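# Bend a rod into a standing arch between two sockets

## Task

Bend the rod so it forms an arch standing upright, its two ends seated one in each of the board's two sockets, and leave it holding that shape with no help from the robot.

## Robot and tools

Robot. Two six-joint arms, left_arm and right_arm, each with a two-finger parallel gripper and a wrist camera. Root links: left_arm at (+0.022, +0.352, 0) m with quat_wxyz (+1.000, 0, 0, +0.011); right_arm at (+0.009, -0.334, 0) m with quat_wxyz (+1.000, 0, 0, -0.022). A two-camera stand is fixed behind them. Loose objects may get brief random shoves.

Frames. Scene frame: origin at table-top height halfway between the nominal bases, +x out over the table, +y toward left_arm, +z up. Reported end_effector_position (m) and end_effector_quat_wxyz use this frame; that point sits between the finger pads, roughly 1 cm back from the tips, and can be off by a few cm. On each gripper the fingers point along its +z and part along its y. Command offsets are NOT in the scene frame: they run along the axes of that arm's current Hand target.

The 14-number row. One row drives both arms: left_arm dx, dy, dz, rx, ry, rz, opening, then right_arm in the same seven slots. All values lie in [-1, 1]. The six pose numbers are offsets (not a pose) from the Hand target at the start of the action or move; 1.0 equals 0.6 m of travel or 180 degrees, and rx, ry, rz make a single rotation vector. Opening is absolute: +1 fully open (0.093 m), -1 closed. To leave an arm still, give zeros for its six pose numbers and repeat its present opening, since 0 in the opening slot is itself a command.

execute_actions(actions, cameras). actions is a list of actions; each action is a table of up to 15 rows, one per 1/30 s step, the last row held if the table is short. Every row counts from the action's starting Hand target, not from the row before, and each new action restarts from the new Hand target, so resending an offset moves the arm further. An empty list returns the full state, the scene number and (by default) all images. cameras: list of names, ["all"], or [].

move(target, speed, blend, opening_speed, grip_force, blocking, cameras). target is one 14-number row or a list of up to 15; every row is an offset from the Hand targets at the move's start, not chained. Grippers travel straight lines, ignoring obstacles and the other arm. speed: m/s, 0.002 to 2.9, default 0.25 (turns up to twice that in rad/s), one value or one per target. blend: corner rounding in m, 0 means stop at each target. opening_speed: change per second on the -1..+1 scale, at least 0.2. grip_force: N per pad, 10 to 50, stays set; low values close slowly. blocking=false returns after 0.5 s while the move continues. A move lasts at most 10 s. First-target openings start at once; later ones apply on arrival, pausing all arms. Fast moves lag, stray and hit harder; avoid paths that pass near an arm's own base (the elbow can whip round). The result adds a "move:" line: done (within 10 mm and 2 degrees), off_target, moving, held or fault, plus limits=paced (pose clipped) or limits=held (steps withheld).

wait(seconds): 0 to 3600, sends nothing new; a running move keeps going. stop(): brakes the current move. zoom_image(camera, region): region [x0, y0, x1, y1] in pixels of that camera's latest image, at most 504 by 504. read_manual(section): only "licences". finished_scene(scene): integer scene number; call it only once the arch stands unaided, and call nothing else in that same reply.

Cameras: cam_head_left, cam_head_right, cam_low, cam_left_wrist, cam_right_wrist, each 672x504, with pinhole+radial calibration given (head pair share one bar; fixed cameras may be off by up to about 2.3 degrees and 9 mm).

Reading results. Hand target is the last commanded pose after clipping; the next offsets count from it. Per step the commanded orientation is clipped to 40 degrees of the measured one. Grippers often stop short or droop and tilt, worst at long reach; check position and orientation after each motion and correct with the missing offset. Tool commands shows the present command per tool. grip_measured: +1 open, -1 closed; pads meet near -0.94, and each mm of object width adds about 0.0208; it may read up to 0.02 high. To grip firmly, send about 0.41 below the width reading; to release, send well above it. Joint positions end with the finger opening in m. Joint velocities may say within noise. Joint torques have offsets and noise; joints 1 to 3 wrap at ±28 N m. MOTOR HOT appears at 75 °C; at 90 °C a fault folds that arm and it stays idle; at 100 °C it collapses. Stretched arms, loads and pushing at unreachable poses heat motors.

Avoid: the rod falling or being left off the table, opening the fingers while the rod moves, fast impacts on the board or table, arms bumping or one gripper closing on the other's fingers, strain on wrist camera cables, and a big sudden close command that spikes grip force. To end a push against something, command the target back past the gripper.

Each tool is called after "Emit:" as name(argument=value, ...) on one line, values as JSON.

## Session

Emit:
execute_actions(actions=[])

Emit:
zoom_image(camera="cam_head_left", region=[160, 220, 496, 472])

Emit:
zoom_image(camera="cam_head_right", region=[160, 220, 496, 472])

Scene clock: 0.00 s.
left_arm: end_effector_position=(+0.3325, +0.3622, +0.2066) grip_measured=+1.000 end_effector_quat_wxyz=(+0.707, -0.047, +0.690, -0.148) | right_arm: end_effector_position=(+0.3548, -0.4693, +0.1115) grip_measured=+1.000 end_effector_quat_wxyz=(+0.498, +0.220, +0.802, -0.246)
Joint positions: left_arm=[0.208 0.888 0.142 0.791 0.368 -0.291 0.093] | right_arm=[-0.096 1.398 0.447 0.491 0.535 0.057 0.093]
Joint velocities: within noise
Joint torques (N m): no reading
Heat: left arm: 30 °C; right arm: 29 °C.
Hand target: left_arm +0.3334, +0.3624, +0.2164; +0.717, -0.043, +0.681, -0.146 | right_arm +0.3577, -0.4697, +0.1177; +0.506, +0.221, +0.797, -0.245
Tool commands: left_gripper/opening=+1.0 right_gripper/opening=+1.0
camera_calibration:
cam_left_wrist: T_world_to_cam=[[-0.15758, -0.94843, 0.27504, 0.33936], [-0.40648, -0.19153, -0.89336, 0.4307], [0.89997, -0.25257, -0.35534, -0.05134]] pos_world=[0.27475, 0.39139, 0.27319]
cam_right_wrist: T_world_to_cam=[[-0.57487, -0.7972, 0.18436, -0.19106], [-0.67117, 0.33054, -0.66354, 0.50739], [0.46803, -0.50519, -0.72507, -0.23966]] pos_world=[0.34288, -0.44109, 0.19813]

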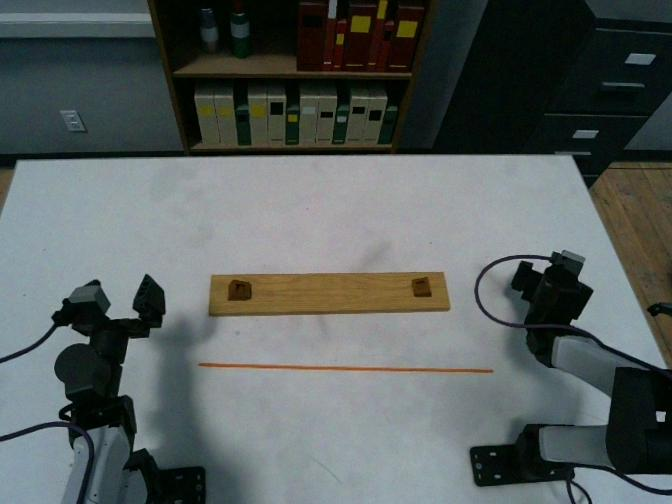

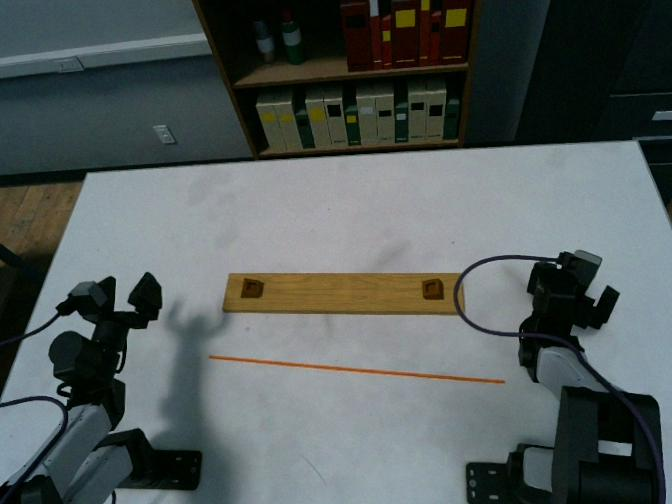

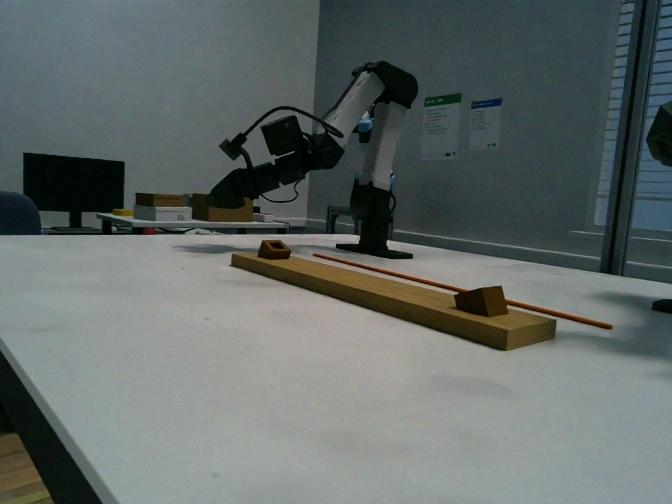

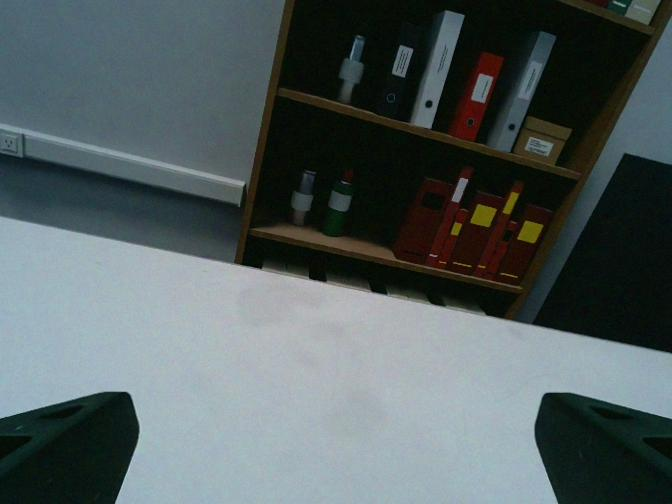

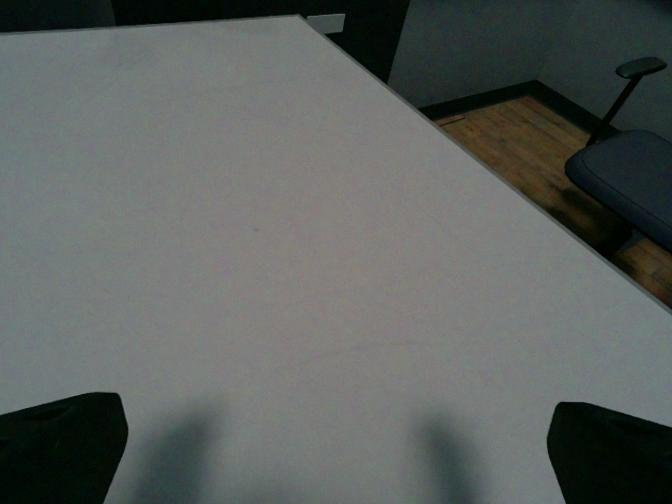

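Scaled by 1.500.

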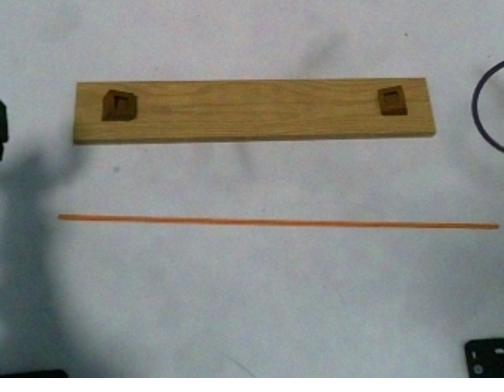

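Scaled by 1.500.

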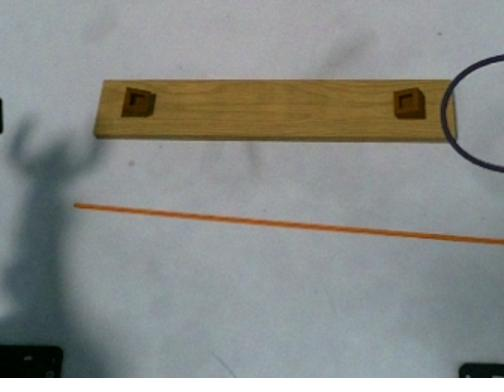

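Emit:
move(target=[[0.2208,-0.2988,-0.1368,0.3368,0.4725,0.4182,1, 0.1188,0.1527,-0.4207,-0.4161,0.1611,-0.5597,1],[0.3493,-0.2642,-0.146,0.3368,0.4725,0.4182,1, 0.2408,0.175,-0.3717,-0.4161,0.1611,-0.5597,1]], speed=0.35, blend=0.03, cameras=["cam_head_left", "cam_head_right", "cam_left_wrist", "cam_right_wrist"])

Emit:
zoom_image(camera="cam_head_left", region=[200, 260, 290, 327])

Emit:
zoom_image(camera="cam_head_left", region=[380, 260, 470, 327])

Emit:
zoom_image(camera="cam_head_right", region=[210, 260, 300, 327])

Emit:
zoom_image(camera="cam_head_right", region=[390, 260, 480, 327])

Scene clock: 57.53 s.
left_arm: end_effector_position=(+0.2265, +0.1692, +0.0545) grip_measured=+1.000 end_effector_quat_wxyz=(-0.002, +0.726, +0.688, -0.005) | right_arm: end_effector_position=(+0.2108, -0.2387, +0.0566) grip_measured=+1.000 end_effector_quat_wxyz=(-0.003, +0.675, -0.738, +0.008)
Joint positions: left_arm=[-0.745 1.632 1.069 -1.012 0.009 0.902 0.093] | right_arm=[0.493 1.418 0.875 -1.016 0.014 -1.032 0.093]
Joint torques (N m): left_arm=[-0.25 -5.71 4.6 0.63 -0.17 0.15] | right_arm=[0.36 -3.19 5.04 0.43 -0.15 -0.16]
Heat: left arm: 37 °C; right arm: 33 °C.
Hand target: left_arm +0.2293, +0.1673, +0.0496; +0.000, +0.732, +0.682, +0.000 | right_arm +0.2086, -0.2355, +0.0502; +0.000, -0.682, +0.731, +0.000
Off the commanded pose: left_arm 0.006 m, 1 deg | right_arm 0.007 m, 2 deg.
move: done
cam_left_wrist: T_world_to_cam=[[-0.99856, 0.04834, 0.02343, 0.21694], [0.0537, 0.91054, 0.40993, -0.14701], [-0.00151, 0.41059, -0.91182, 0.06357]] pos_world=[0.22462, 0.09727, 0.11314]
cam_right_wrist: T_world_to_cam=[[0.99752, -0.07026, -0.00385, -0.2273], [-0.0622, -0.90602, 0.41865, -0.18667], [-0.03291, -0.41737, -0.90814, 0.04136]] pos_world=[0.21649, -0.16783, 0.11484]

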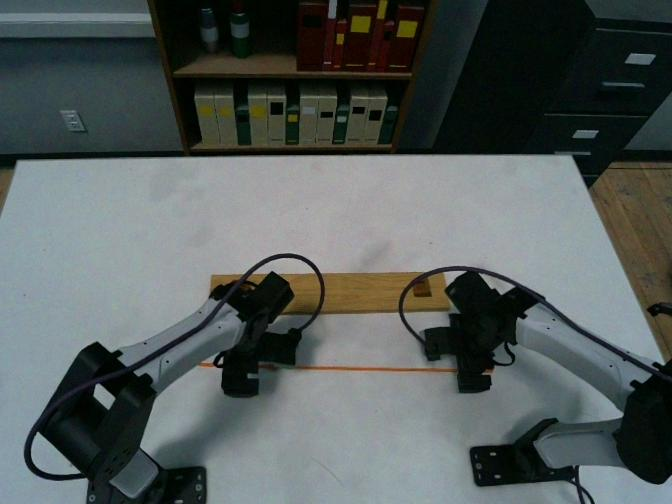

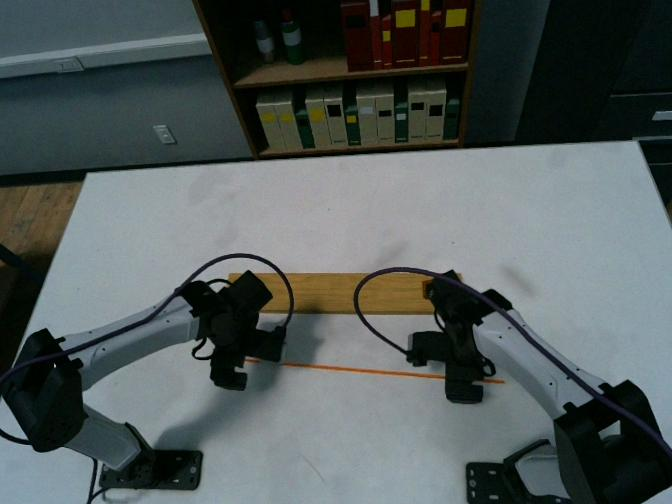

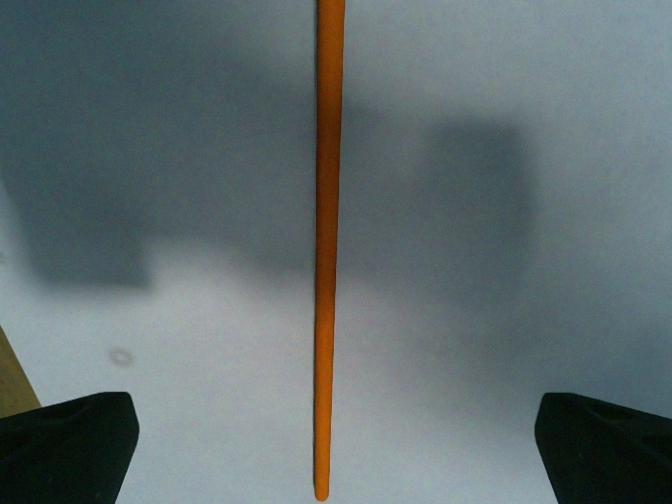

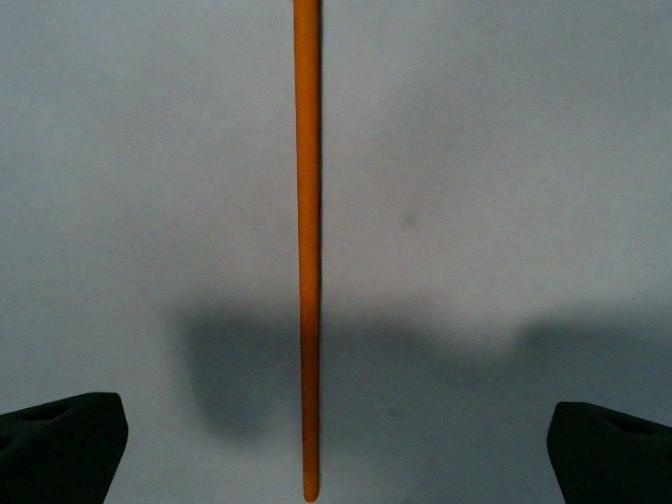

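Scaled by 5.600.

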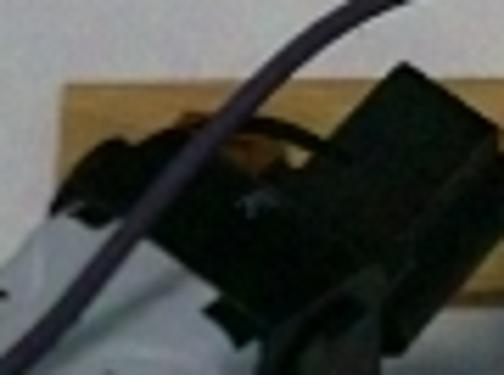

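Scaled by 5.600.

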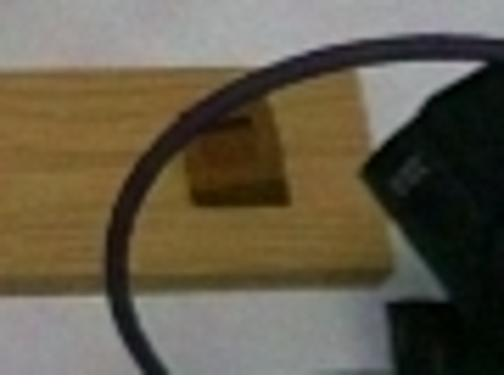

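Scaled by 5.600.

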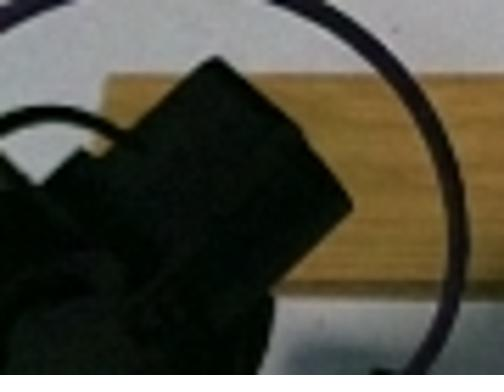

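Scaled by 5.600.

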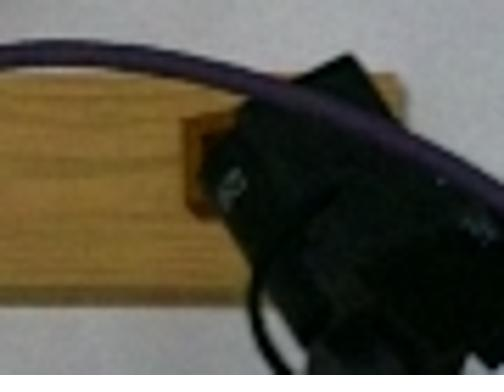

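Emit:
move(target=[[-0.0083,0.005,0.0693,0,0,0,1, -0.0058,0.0123,0.0787,0,0,0,1],[-0.0083,0.005,0.0693,0,0,0,-1, -0.0058,0.0123,0.0787,0,0,0,-1]], speed=0.1, opening_speed=1.5, cameras=["cam_left_wrist", "cam_right_wrist"])

Scene clock: 90.40 s.
left_arm: end_effector_position=(+0.2265, +0.1669, +0.0143) grip_measured=-0.929 end_effector_quat_wxyz=(-0.011, +0.728, +0.685, -0.004) | right_arm: end_effector_position=(+0.2052, -0.2334, +0.0098) grip_measured=-0.923 end_effector_quat_wxyz=(-0.005, +0.684, -0.729, +0.007)
Joint positions: left_arm=[-0.753 1.716 0.988 -0.865 0.006 0.902 0.001] | right_arm=[0.523 1.486 0.73 -0.801 0.01 -1.028 0.001]
Joint velocities: left_arm=[-0.007 -0.002 -0.017 -0.007 -0.007 0.081 -0.004] | right_arm=[within noise]
Joint torques (N m): left_arm=[-0.18 -5.81 4.16 0.84 -0.15 0.08] | right_arm=[0.65 -3.19 4.52 0.48 -0.11 0.08]
Heat: left arm: 33 °C; right arm: 31 °C.
Hand target: left_arm +0.2320, +0.1622, +0.0080; +0.000, +0.732, +0.682, +0.000 | right_arm +0.2015, -0.2314, +0.0031; +0.000, +0.682, -0.731, +0.000
Off the commanded pose: left_arm 0.010 m, 1 deg | right_arm 0.008 m, 1 deg.
move: done; target 2's new opening was sent with left_arm's hand 0.011 m and 2 deg from that target
cam_left_wrist: T_world_to_cam=[[-0.99782, 0.05599, 0.03487, 0.21641], [0.06548, 0.90438, 0.42167, -0.13027], [-0.00793, 0.42303, -0.90608, 0.02719]] pos_world=[0.22469, 0.09419, 0.07202]
cam_right_wrist: T_world_to_cam=[[0.99898, -0.04506, -0.00331, -0.21591], [-0.03965, -0.90947, 0.41387, -0.16798], [-0.02166, -0.41332, -0.91033, -0.00053]] pos_world=[0.20902, -0.16272, 0.06833]

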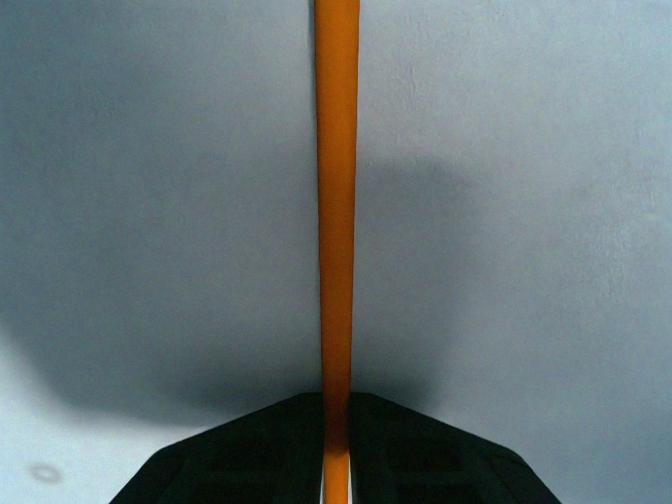

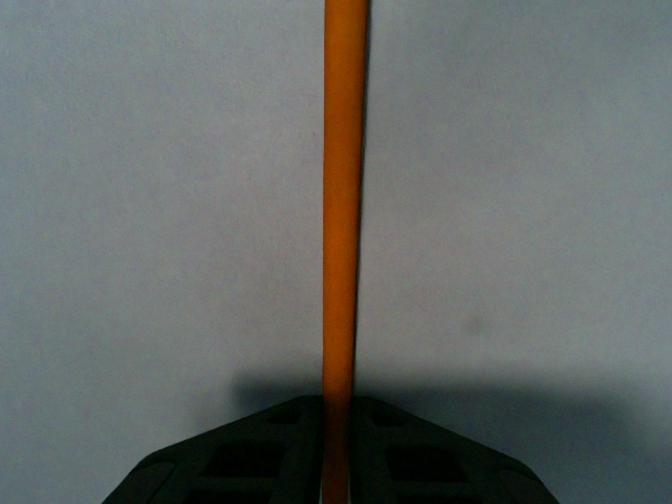

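Emit:
move(target=[[0,0,-0.17,0,0,0,-1, 0,0,-0.178,0,0,0,-1],[0.041,0.2093,-0.42,-0.4998,0.015,-0.015,-1, -0.049,-0.2363,-0.4033,0.4998,-0.015,-0.015,-1],[0.0127,0.2332,-0.4117,-0.4948,-0.1635,-0.1862,-1, -0.0873,-0.2587,-0.395,0.4813,-0.1917,0.1570,-1],[-0.0868,0.2797,-0.31,-0.4454,-0.3393,-0.3394,-1, -0.2035,-0.2857,-0.2815,0.4197,-0.3612,0.3118,-1]], speed=[0.25, 0.3, 0.25, 0.18], blend=0.02, cameras=["cam_low", "cam_head_left"])

Emit:
zoom_image(camera="cam_low", region=[430, 220, 530, 320])

Emit:
zoom_image(camera="cam_low", region=[230, 195, 330, 270])

Scene clock: 214.00 s.
left_arm: end_effector_position=(+0.3949, +0.1276, +0.1750) grip_measured=-0.949 end_effector_quat_wxyz=(+0.694, +0.086, +0.700, +0.146) | right_arm: end_effector_position=(+0.3770, -0.1524, +0.1560) grip_measured=-0.941 end_effector_quat_wxyz=(+0.696, -0.072, +0.699, -0.148)
Joint positions: left_arm=[-0.882 1.811 0.676 1.145 -0.944 0.339 0] | right_arm=[0.825 1.806 0.524 1.301 0.888 -0.326 0]
Joint torques (N m): left_arm=[-2.29 -7.12 7.25 2.96 0.57 -0.54] | right_arm=[2.69 -4.85 8.88 2.17 -0.69 0.4]
Heat: left arm: 34 °C; right arm: 32 °C.
Hand target: left_arm +0.3956, +0.0982, +0.1938; +0.729, +0.075, +0.677, +0.073 | right_arm +0.3809, -0.1215, +0.1719; +0.728, -0.068, +0.678, -0.079
Off the commanded pose: left_arm 0.035 m, 10 deg | right_arm 0.035 m, 9 deg.
move: off_target (left_arm, right_arm)
Images, in order (width x height): cam_head_left 672x504, cam_low 672x504.

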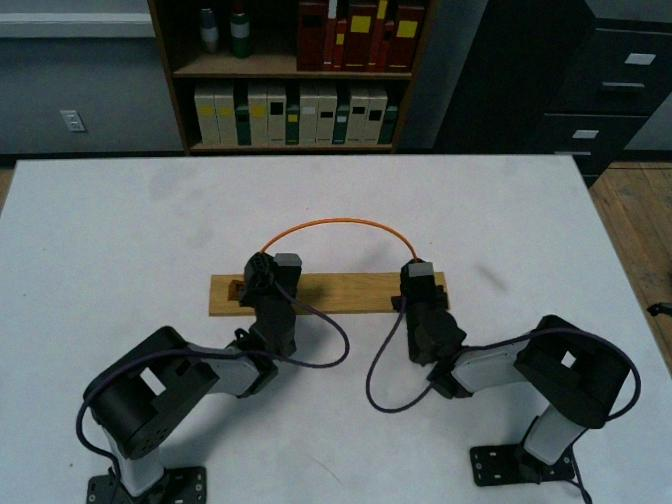

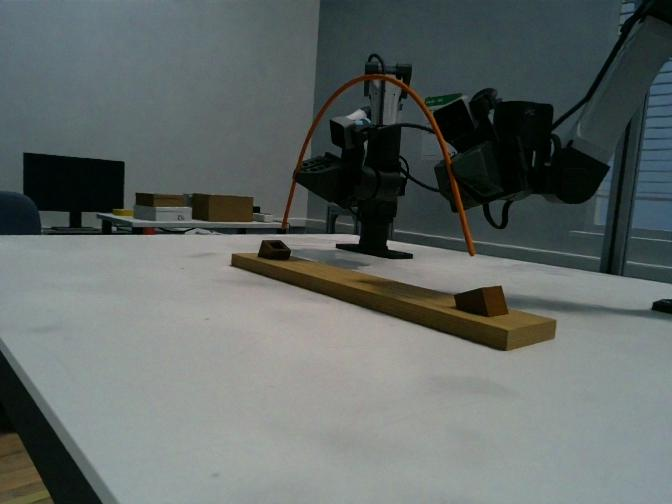

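Scaled by 5.040.

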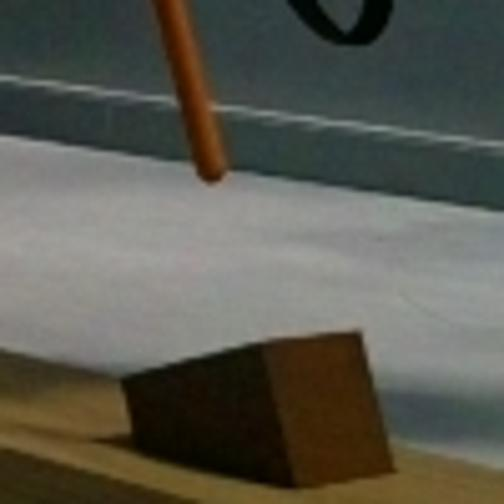

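Scaled by 5.040.

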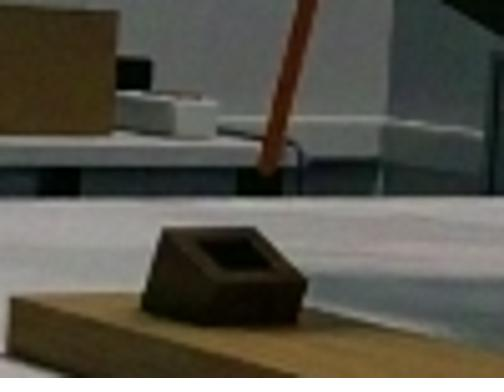

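Emit:
move(target=[[0.044,-0.004,-0.0082,0,0,0,-1, 0.0363,-0.0032,0.001,0,0,0,-1]], speed=0.1, cameras=["cam_low"])

Emit:
zoom_image(camera="cam_low", region=[430, 240, 530, 340])

Emit:
zoom_image(camera="cam_low", region=[230, 205, 320, 272])

Scene clock: 248.10 s.
left_arm: end_effector_position=(+0.3962, +0.1264, +0.1559) grip_measured=-0.949 end_effector_quat_wxyz=(+0.698, +0.076, +0.698, +0.141) | right_arm: end_effector_position=(+0.3792, -0.1511, +0.1405) grip_measured=-0.941 end_effector_quat_wxyz=(+0.699, -0.066, +0.697, -0.144)
Joint positions: left_arm=[-0.883 1.902 0.666 1.262 -0.951 0.328 0] | right_arm=[0.824 1.897 0.524 1.402 0.888 -0.321 0]
Joint torques (N m): left_arm=[-2.25 -7.49 4.72 3.08 0.61 -0.44] | right_arm=[0.91 -5.2 6.5 2.17 -0.89 0.36]
Heat: left arm: 41 °C; right arm: 36 °C.
Hand target: left_arm +0.3927, +0.1014, +0.1673; +0.729, +0.075, +0.677, +0.073 | right_arm +0.3830, -0.1280, +0.1512; +0.728, -0.068, +0.678, -0.079
Off the commanded pose: left_arm 0.028 m, 9 deg | right_arm 0.026 m, 8 deg.
move: off_target (left_arm, right_arm)

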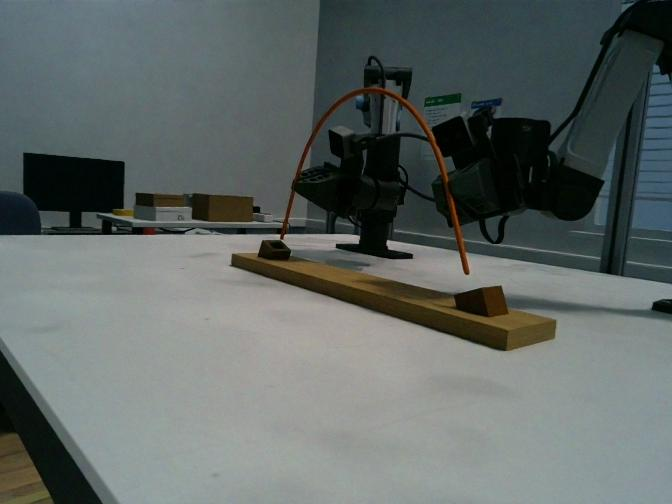

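Scaled by 5.040.

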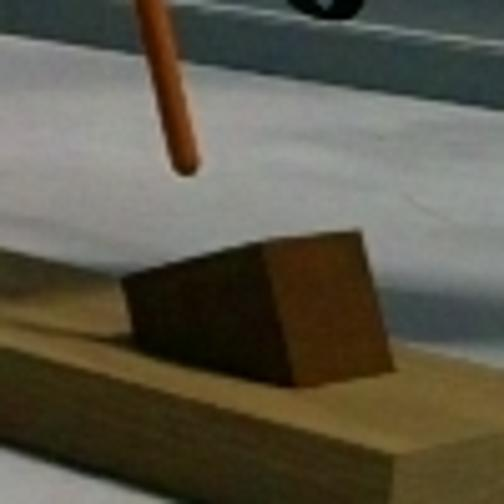

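Scaled by 5.600.

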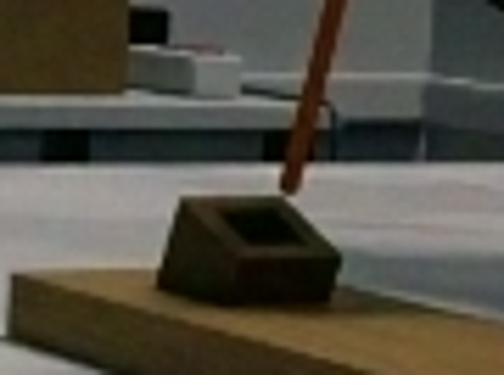

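Emit:
move(target=[[0.0168,0.0167,-0.0062,0,0,0,-1, 0.0142,-0.0175,0.0012,0,0,0,-1]], speed=0.1, cameras=["cam_low"])

Emit:
zoom_image(camera="cam_low", region=[430, 240, 530, 340])

Emit:
zoom_image(camera="cam_low", region=[230, 205, 320, 272])

Scene clock: 270.00 s.
left_arm: end_effector_position=(+0.3899, +0.1316, +0.1466) grip_measured=-0.949 end_effector_quat_wxyz=(+0.697, +0.084, +0.699, +0.139) | right_arm: end_effector_position=(+0.3842, -0.1551, +0.1380) grip_measured=-0.941 end_effector_quat_wxyz=(+0.702, -0.071, +0.695, -0.137)
Joint positions: left_arm=[-0.883 1.908 0.619 1.304 -0.937 0.328 0] | right_arm=[0.794 1.911 0.517 1.429 0.841 -0.321 0]
Joint torques (N m): left_arm=[-0.83 -7.42 4.31 3.2 0.62 -0.47] | right_arm=[0.58 -5.39 4.26 2.31 -0.71 0.38]
Heat: left arm: 43 °C; right arm: 41 °C.
Hand target: left_arm +0.3897, +0.1133, +0.1593; +0.729, +0.075, +0.677, +0.073 | right_arm +0.3841, -0.1400, +0.1451; +0.728, -0.068, +0.678, -0.079
Off the commanded pose: left_arm 0.022 m, 9 deg | right_arm 0.017 m, 8 deg.
move: off_target (left_arm, right_arm)

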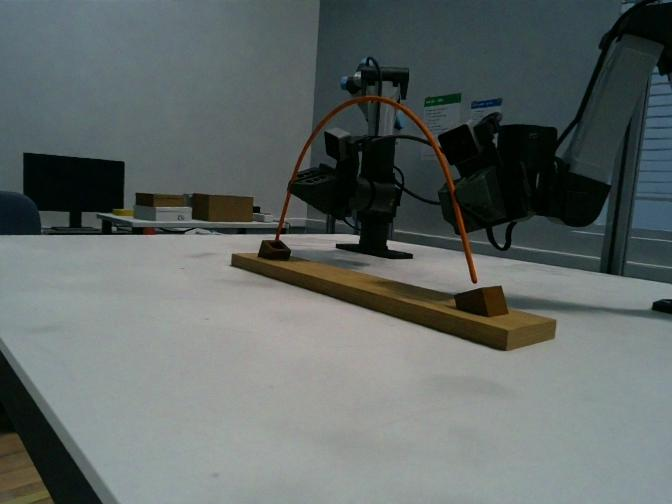

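Scaled by 5.040.

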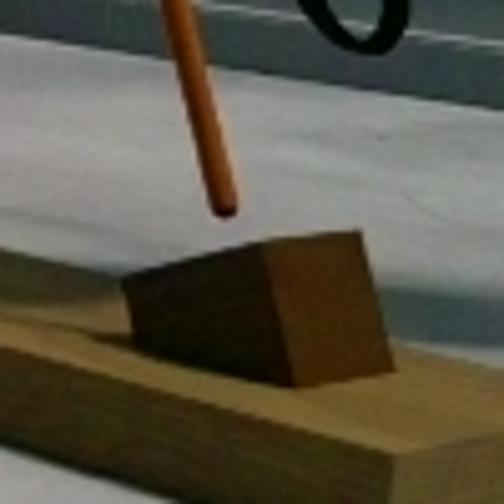

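Scaled by 5.600.

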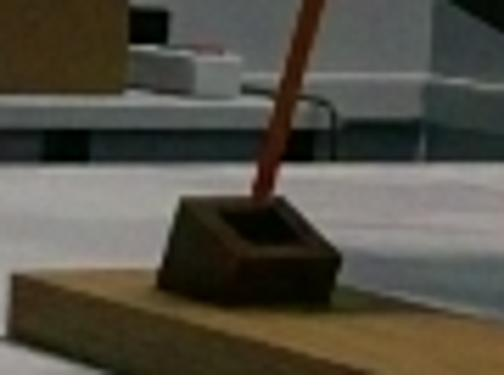

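Emit:
move(target=[[0.0345,0.0097,0.0008,0,0,0,-1, 0.0355,-0.0115,-0.0155,0,0,0,-1]], speed=0.08, cameras=["cam_low"])

Emit:
zoom_image(camera="cam_low", region=[430, 240, 530, 340])

Emit:
zoom_image(camera="cam_low", region=[230, 205, 320, 272])

Scene clock: 291.17 s.
left_arm: end_effector_position=(+0.3916, +0.1358, +0.1291) grip_measured=-0.949 end_effector_quat_wxyz=(+0.699, +0.092, +0.697, +0.130) | right_arm: end_effector_position=(+0.3768, -0.1601, +0.1175) grip_measured=-0.941 end_effector_quat_wxyz=(+0.689, -0.092, +0.705, -0.140)
Joint positions: left_arm=[-0.862 1.977 0.59 1.404 -0.893 0.328 0] | right_arm=[0.791 1.946 0.466 1.464 0.817 -0.318 0]
Joint torques (N m): left_arm=[-0.28 -7.24 3.66 3.26 0.47 -0.51] | right_arm=[-0.05 -5.05 2.99 2.52 -0.55 0.67]
Heat: left arm: 46 °C; right arm: 42 °C.
Hand target: left_arm +0.3916, +0.1232, +0.1403; +0.729, +0.076, +0.677, +0.073 | right_arm +0.3761, -0.1512, +0.1250; +0.728, -0.068, +0.678, -0.080
Off the commanded pose: left_arm 0.017 m, 8 deg | right_arm 0.012 m, 9 deg.
joint sent to its limit (right arm) — joint 4 (wrist pitch), upper limit. The joint targets still meet the commanded pose.
move: off_target (left_arm, right_arm)

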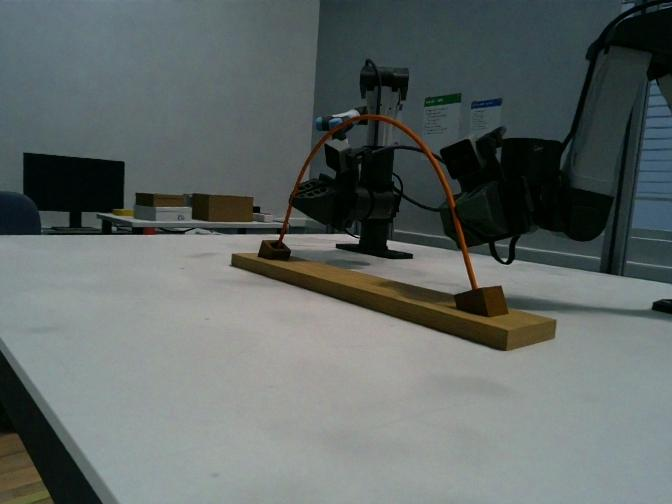

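Scaled by 5.040.

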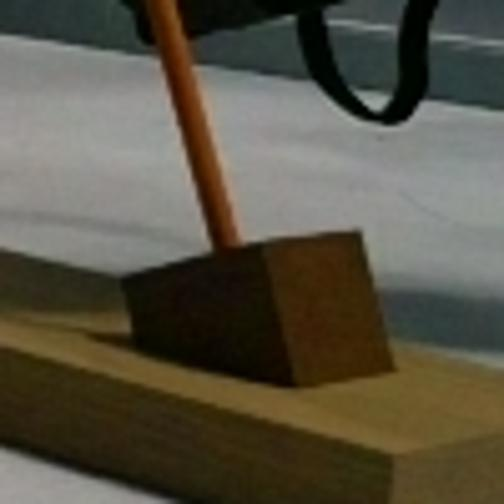

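Scaled by 5.600.

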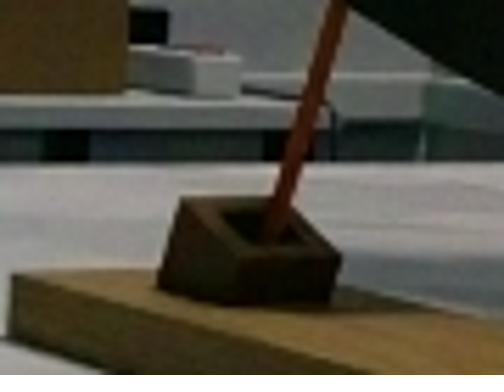

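Emit:
move(target=[[0.0265,0.0047,-0.002,0,0,0,-1, 0.0258,-0.0013,-0.0018,0,0,0,-1],[0.0213,0.0125,-0.0032,0,0,0,-1, 0.0203,-0.0077,-0.0028,0,0,0,-1]], speed=0.06, cameras=["cam_low", "cam_head_left"])

Emit:
zoom_image(camera="cam_low", region=[230, 205, 320, 272])

Scene clock: 319.07 s.
left_arm: end_effector_position=(+0.3935, +0.1343, +0.1256) grip_measured=-0.949 end_effector_quat_wxyz=(+0.706, +0.099, +0.692, +0.115) | right_arm: end_effector_position=(+0.3794, -0.1597, +0.1148) grip_measured=-0.941 end_effector_quat_wxyz=(+0.690, -0.092, +0.707, -0.127)
Joint positions: left_arm=[-0.848 2.006 0.58 1.46 -0.845 0.328 0] | right_arm=[0.778 1.954 0.466 1.466 0.787 -0.296 0]
Joint torques (N m): left_arm=[0.32 -6.65 1.8 3.36 0.23 -0.59] | right_arm=[-0.28 -4.36 1.18 2.55 -0.31 0.67]
Heat: left arm: 45 °C; right arm: 48 °C.
Hand target: left_arm +0.3907, +0.1333, +0.1293; +0.729, +0.075, +0.677, +0.073 | right_arm +0.3751, -0.1582, +0.1140; +0.728, -0.068, +0.678, -0.080
Off the commanded pose: left_arm 0.005 m, 6 deg | right_arm 0.005 m, 8 deg.
joint sent to its limit (left arm) — joint 4 (wrist pitch), upper limit. The joint targets still meet the commanded pose.
joint sent to its limit (right arm) — joint 4 (wrist pitch), upper limit. The joint targets are off in orientation, not in position.
move: off_target (left_arm, right_arm)
Images, in order (width x height): cam_head_left 672x504, cam_low 672x504.

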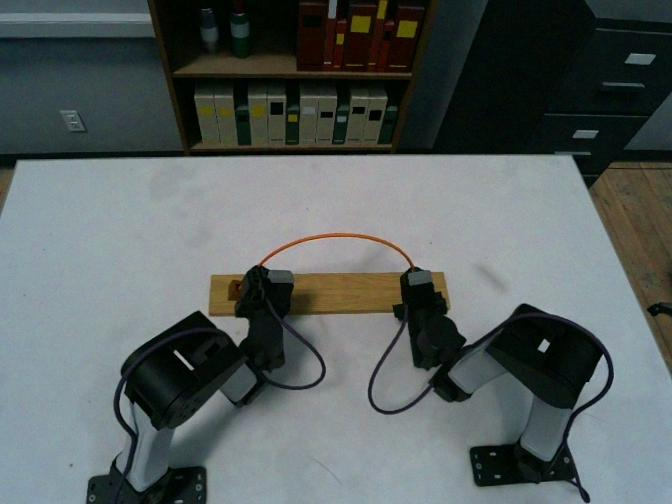

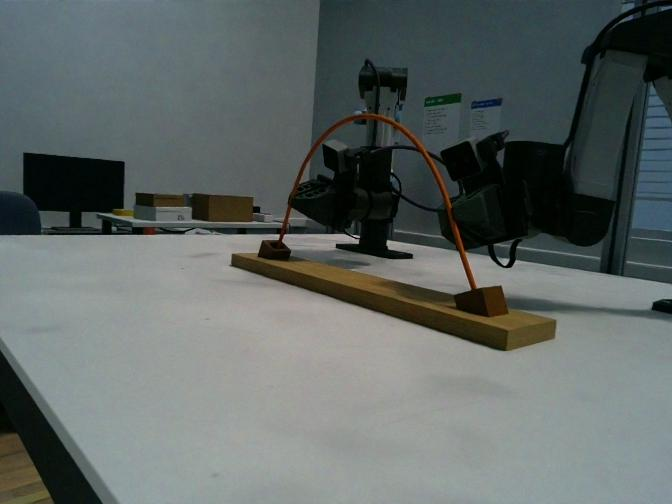

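Scaled by 5.600.

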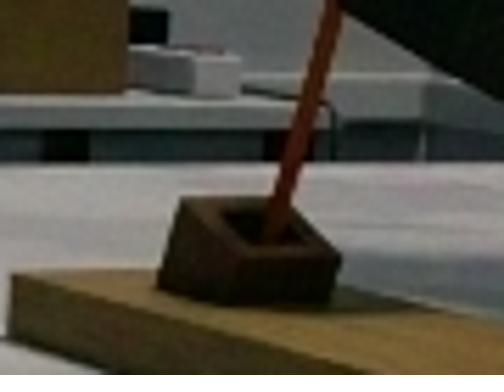

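Emit:
move(target=[[0.0027,-0.0007,-0.0085,-0.0023,-0.0109,0,-1, 0.0012,0.0002,-0.0085,0.0023,-0.0109,0,-1],[0.0027,-0.0007,-0.0085,-0.0023,-0.0109,0,-1, 0.0012,0.0002,-0.0085,0.0023,-0.0109,0,-0.6],[0.0027,-0.0007,-0.0085,-0.0023,-0.0109,0,-0.6, 0.0012,0.0002,-0.0085,0.0023,-0.0109,0,-0.6]], speed=0.05, opening_speed=0.35, cameras=["cam_low", "cam_head_left", "cam_left_wrist", "cam_right_wrist"])

Scene clock: 347.27 s.
left_arm: end_effector_position=(+0.3871, +0.1371, +0.1144) grip_measured=-0.603 end_effector_quat_wxyz=(+0.698, +0.099, +0.701, +0.106) | right_arm: end_effector_position=(+0.3726, -0.1621, +0.1051) grip_measured=-0.601 end_effector_quat_wxyz=(+0.684, -0.082, +0.717, -0.107)
Joint positions: left_arm=[-0.854 2.012 0.548 1.46 -0.843 0.287 0.016] | right_arm=[0.783 1.957 0.434 1.466 0.781 -0.229 0.016]
Joint torques (N m): left_arm=[-0.27 -7.49 3.03 3.38 0.04 -0.24] | right_arm=[0.51 -5.08 2.73 2.54 -0.03 0.11]
Heat: left arm: 52 °C; right arm: 51 °C.
Hand target: left_arm +0.3856, +0.1333, +0.1272; +0.740, +0.074, +0.664, +0.074 | right_arm +0.3701, -0.1581, +0.1128; +0.740, -0.067, +0.665, -0.081
Off the commanded pose: left_arm 0.013 m, 8 deg | right_arm 0.009 m, 9 deg.
joint sent to its limit (left arm) — joint 4 (wrist pitch), upper limit. The joint targets are off in orientation, not in position.
joint sent to its limit (right arm) — joint 4 (wrist pitch), upper limit. The joint targets are off in orientation, not in position.
move: off_target (left_arm, right_arm); target 2's new opening was sent with right_arm's hand 0.009 m and 10 deg from that target; target 3's new opening was sent with left_arm's hand 0.006 m and 8 deg from that target
cam_left_wrist: T_world_to_cam=[[-0.00431, -0.95954, -0.28154, 0.16564], [-0.41859, 0.25742, -0.87093, 0.26795], [0.90816, 0.1141, -0.40276, -0.23812]] pos_world=[0.32913, 0.11713, 0.18409]
cam_right_wrist: T_world_to_cam=[[-0.00873, -0.95913, 0.28282, -0.1824], [-0.45845, -0.24752, -0.85356, 0.26063], [0.88868, -0.13711, -0.43755, -0.22485]] pos_world=[0.31771, -0.14126, 0.17566]
Images, in order (width x height): cam_head_left 672x504, cam_low 672x504, cam_left_wrist 672x504, cam_right_wrist 672x504.

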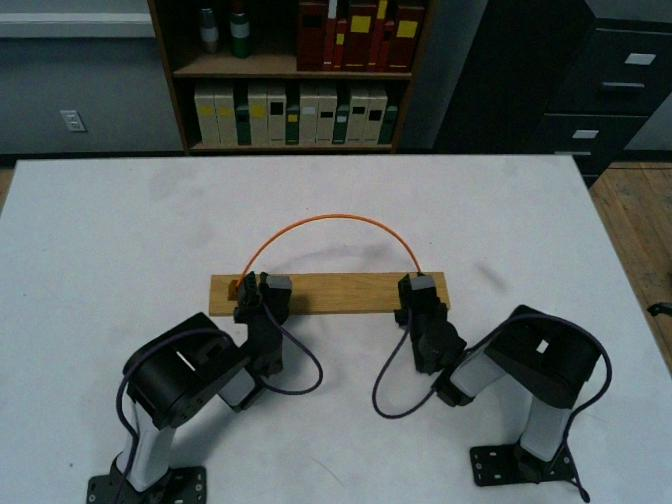

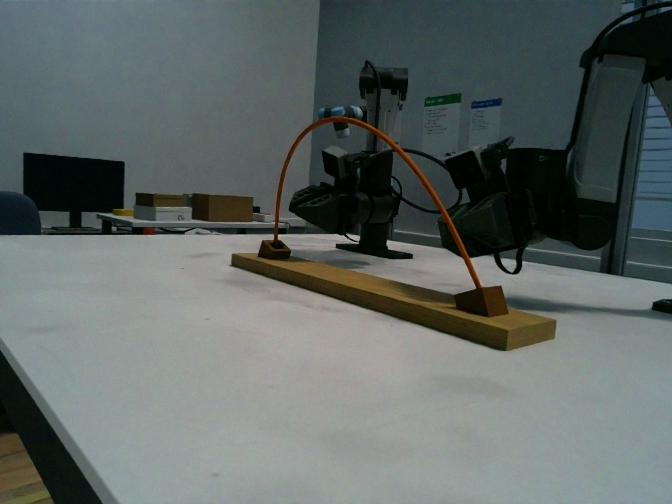

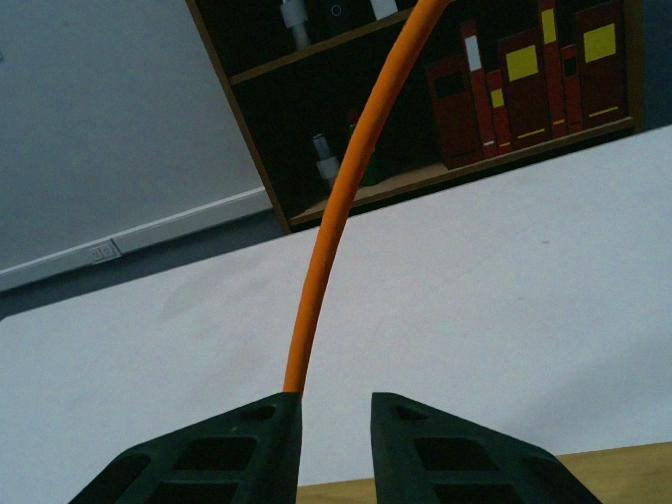

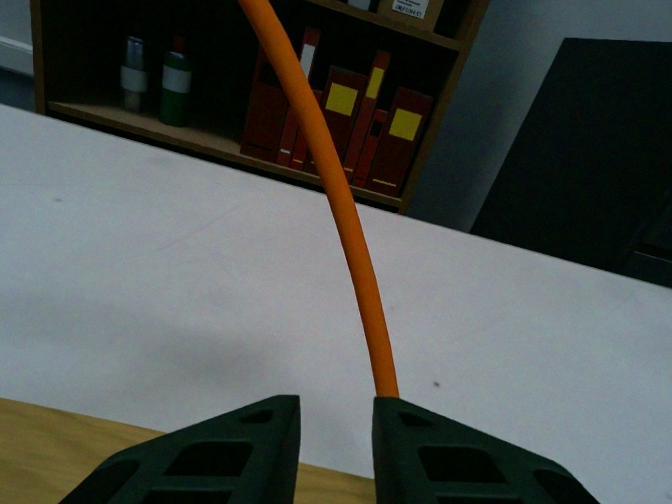

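Emit:
move(target=[[0.0013,0.0165,-0.02,0.0139,0.0652,-0.0008,0.4, 0.0015,-0.017,-0.0198,-0.014,0.0652,-0.0006,0.4],[0.0168,0.0187,0.0678,0.0277,0.1304,-0.0015,0.4, 0.0135,-0.0202,0.0712,-0.0279,0.1303,-0.0011,0.4]], speed=0.12, cameras=["cam_low", "cam_head_left", "cam_left_wrist", "cam_right_wrist"])

Scene clock: 442.40 s.
left_arm: end_effector_position=(+0.4202, +0.1507, +0.1007) grip_measured=+0.397 end_effector_quat_wxyz=(+0.565, +0.107, +0.815, +0.079) | right_arm: end_effector_position=(+0.4049, -0.1769, +0.0891) grip_measured=+0.398 end_effector_quat_wxyz=(+0.565, -0.099, +0.815, -0.085)
Joint positions: left_arm=[-0.721 1.766 0.731 0.579 -0.654 -0.02 0.064] | right_arm=[0.639 1.728 0.6 0.699 0.579 -0.025 0.064]
Joint torques (N m): left_arm=[0.54 -11.15 6.84 2.39 -0.17 -0.19] | right_arm=[-0.66 -9.07 8.61 1.76 0.03 0.1]
Heat: left arm: 59 °C; right arm: 58 °C.
Hand target: left_arm +0.4270, +0.1458, +0.1241; +0.586, +0.088, +0.803, +0.057 | right_arm +0.4130, -0.1721, +0.1121; +0.585, -0.082, +0.804, -0.065
Off the commanded pose: left_arm 0.025 m, 4 deg | right_arm 0.025 m, 4 deg.
move: off_target (left_arm, right_arm)
cam_left_wrist: T_world_to_cam=[[-0.0974, -0.96563, -0.24099, 0.21096], [-0.69645, 0.23911, -0.67659, 0.36628], [0.71096, 0.10194, -0.6958, -0.16101]] pos_world=[0.39012, 0.13254, 0.18663]
cam_right_wrist: T_world_to_cam=[[0.09047, -0.96139, 0.2599, -0.23029], [-0.69741, -0.24746, -0.6726, 0.33872], [0.71094, -0.12041, -0.69286, -0.16477]] pos_world=[0.3742, -0.15741, 0.17351]
Images, in order (width x height): cam_head_left 672x504, cam_low 672x504, cam_left_wrist 672x504, cam_right_wrist 672x504.

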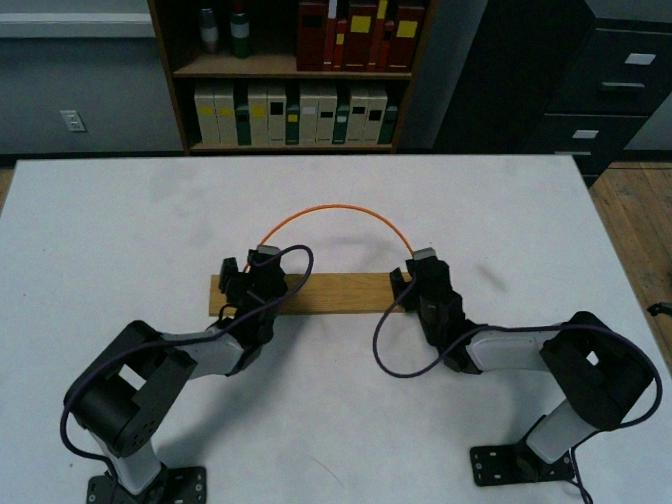

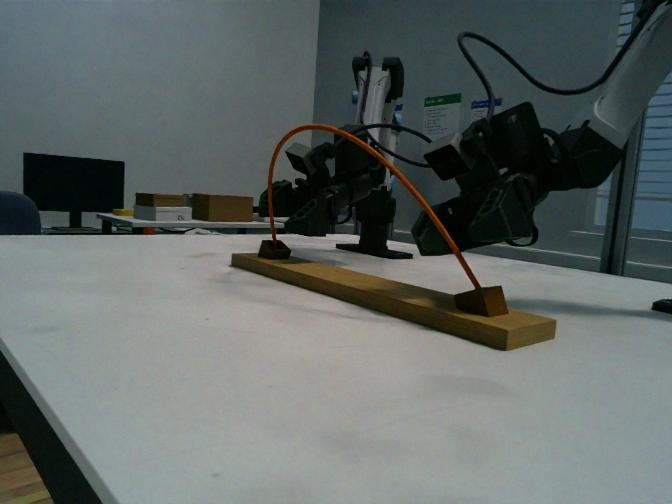

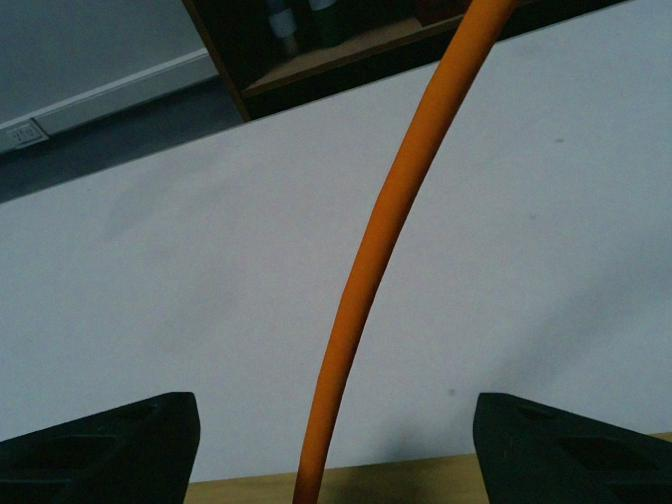

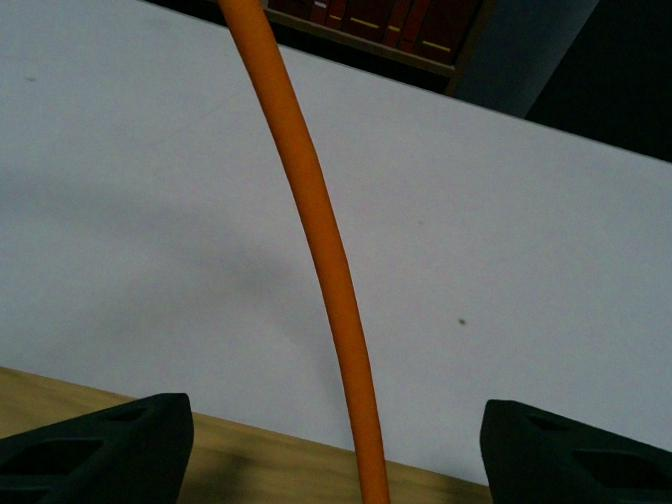

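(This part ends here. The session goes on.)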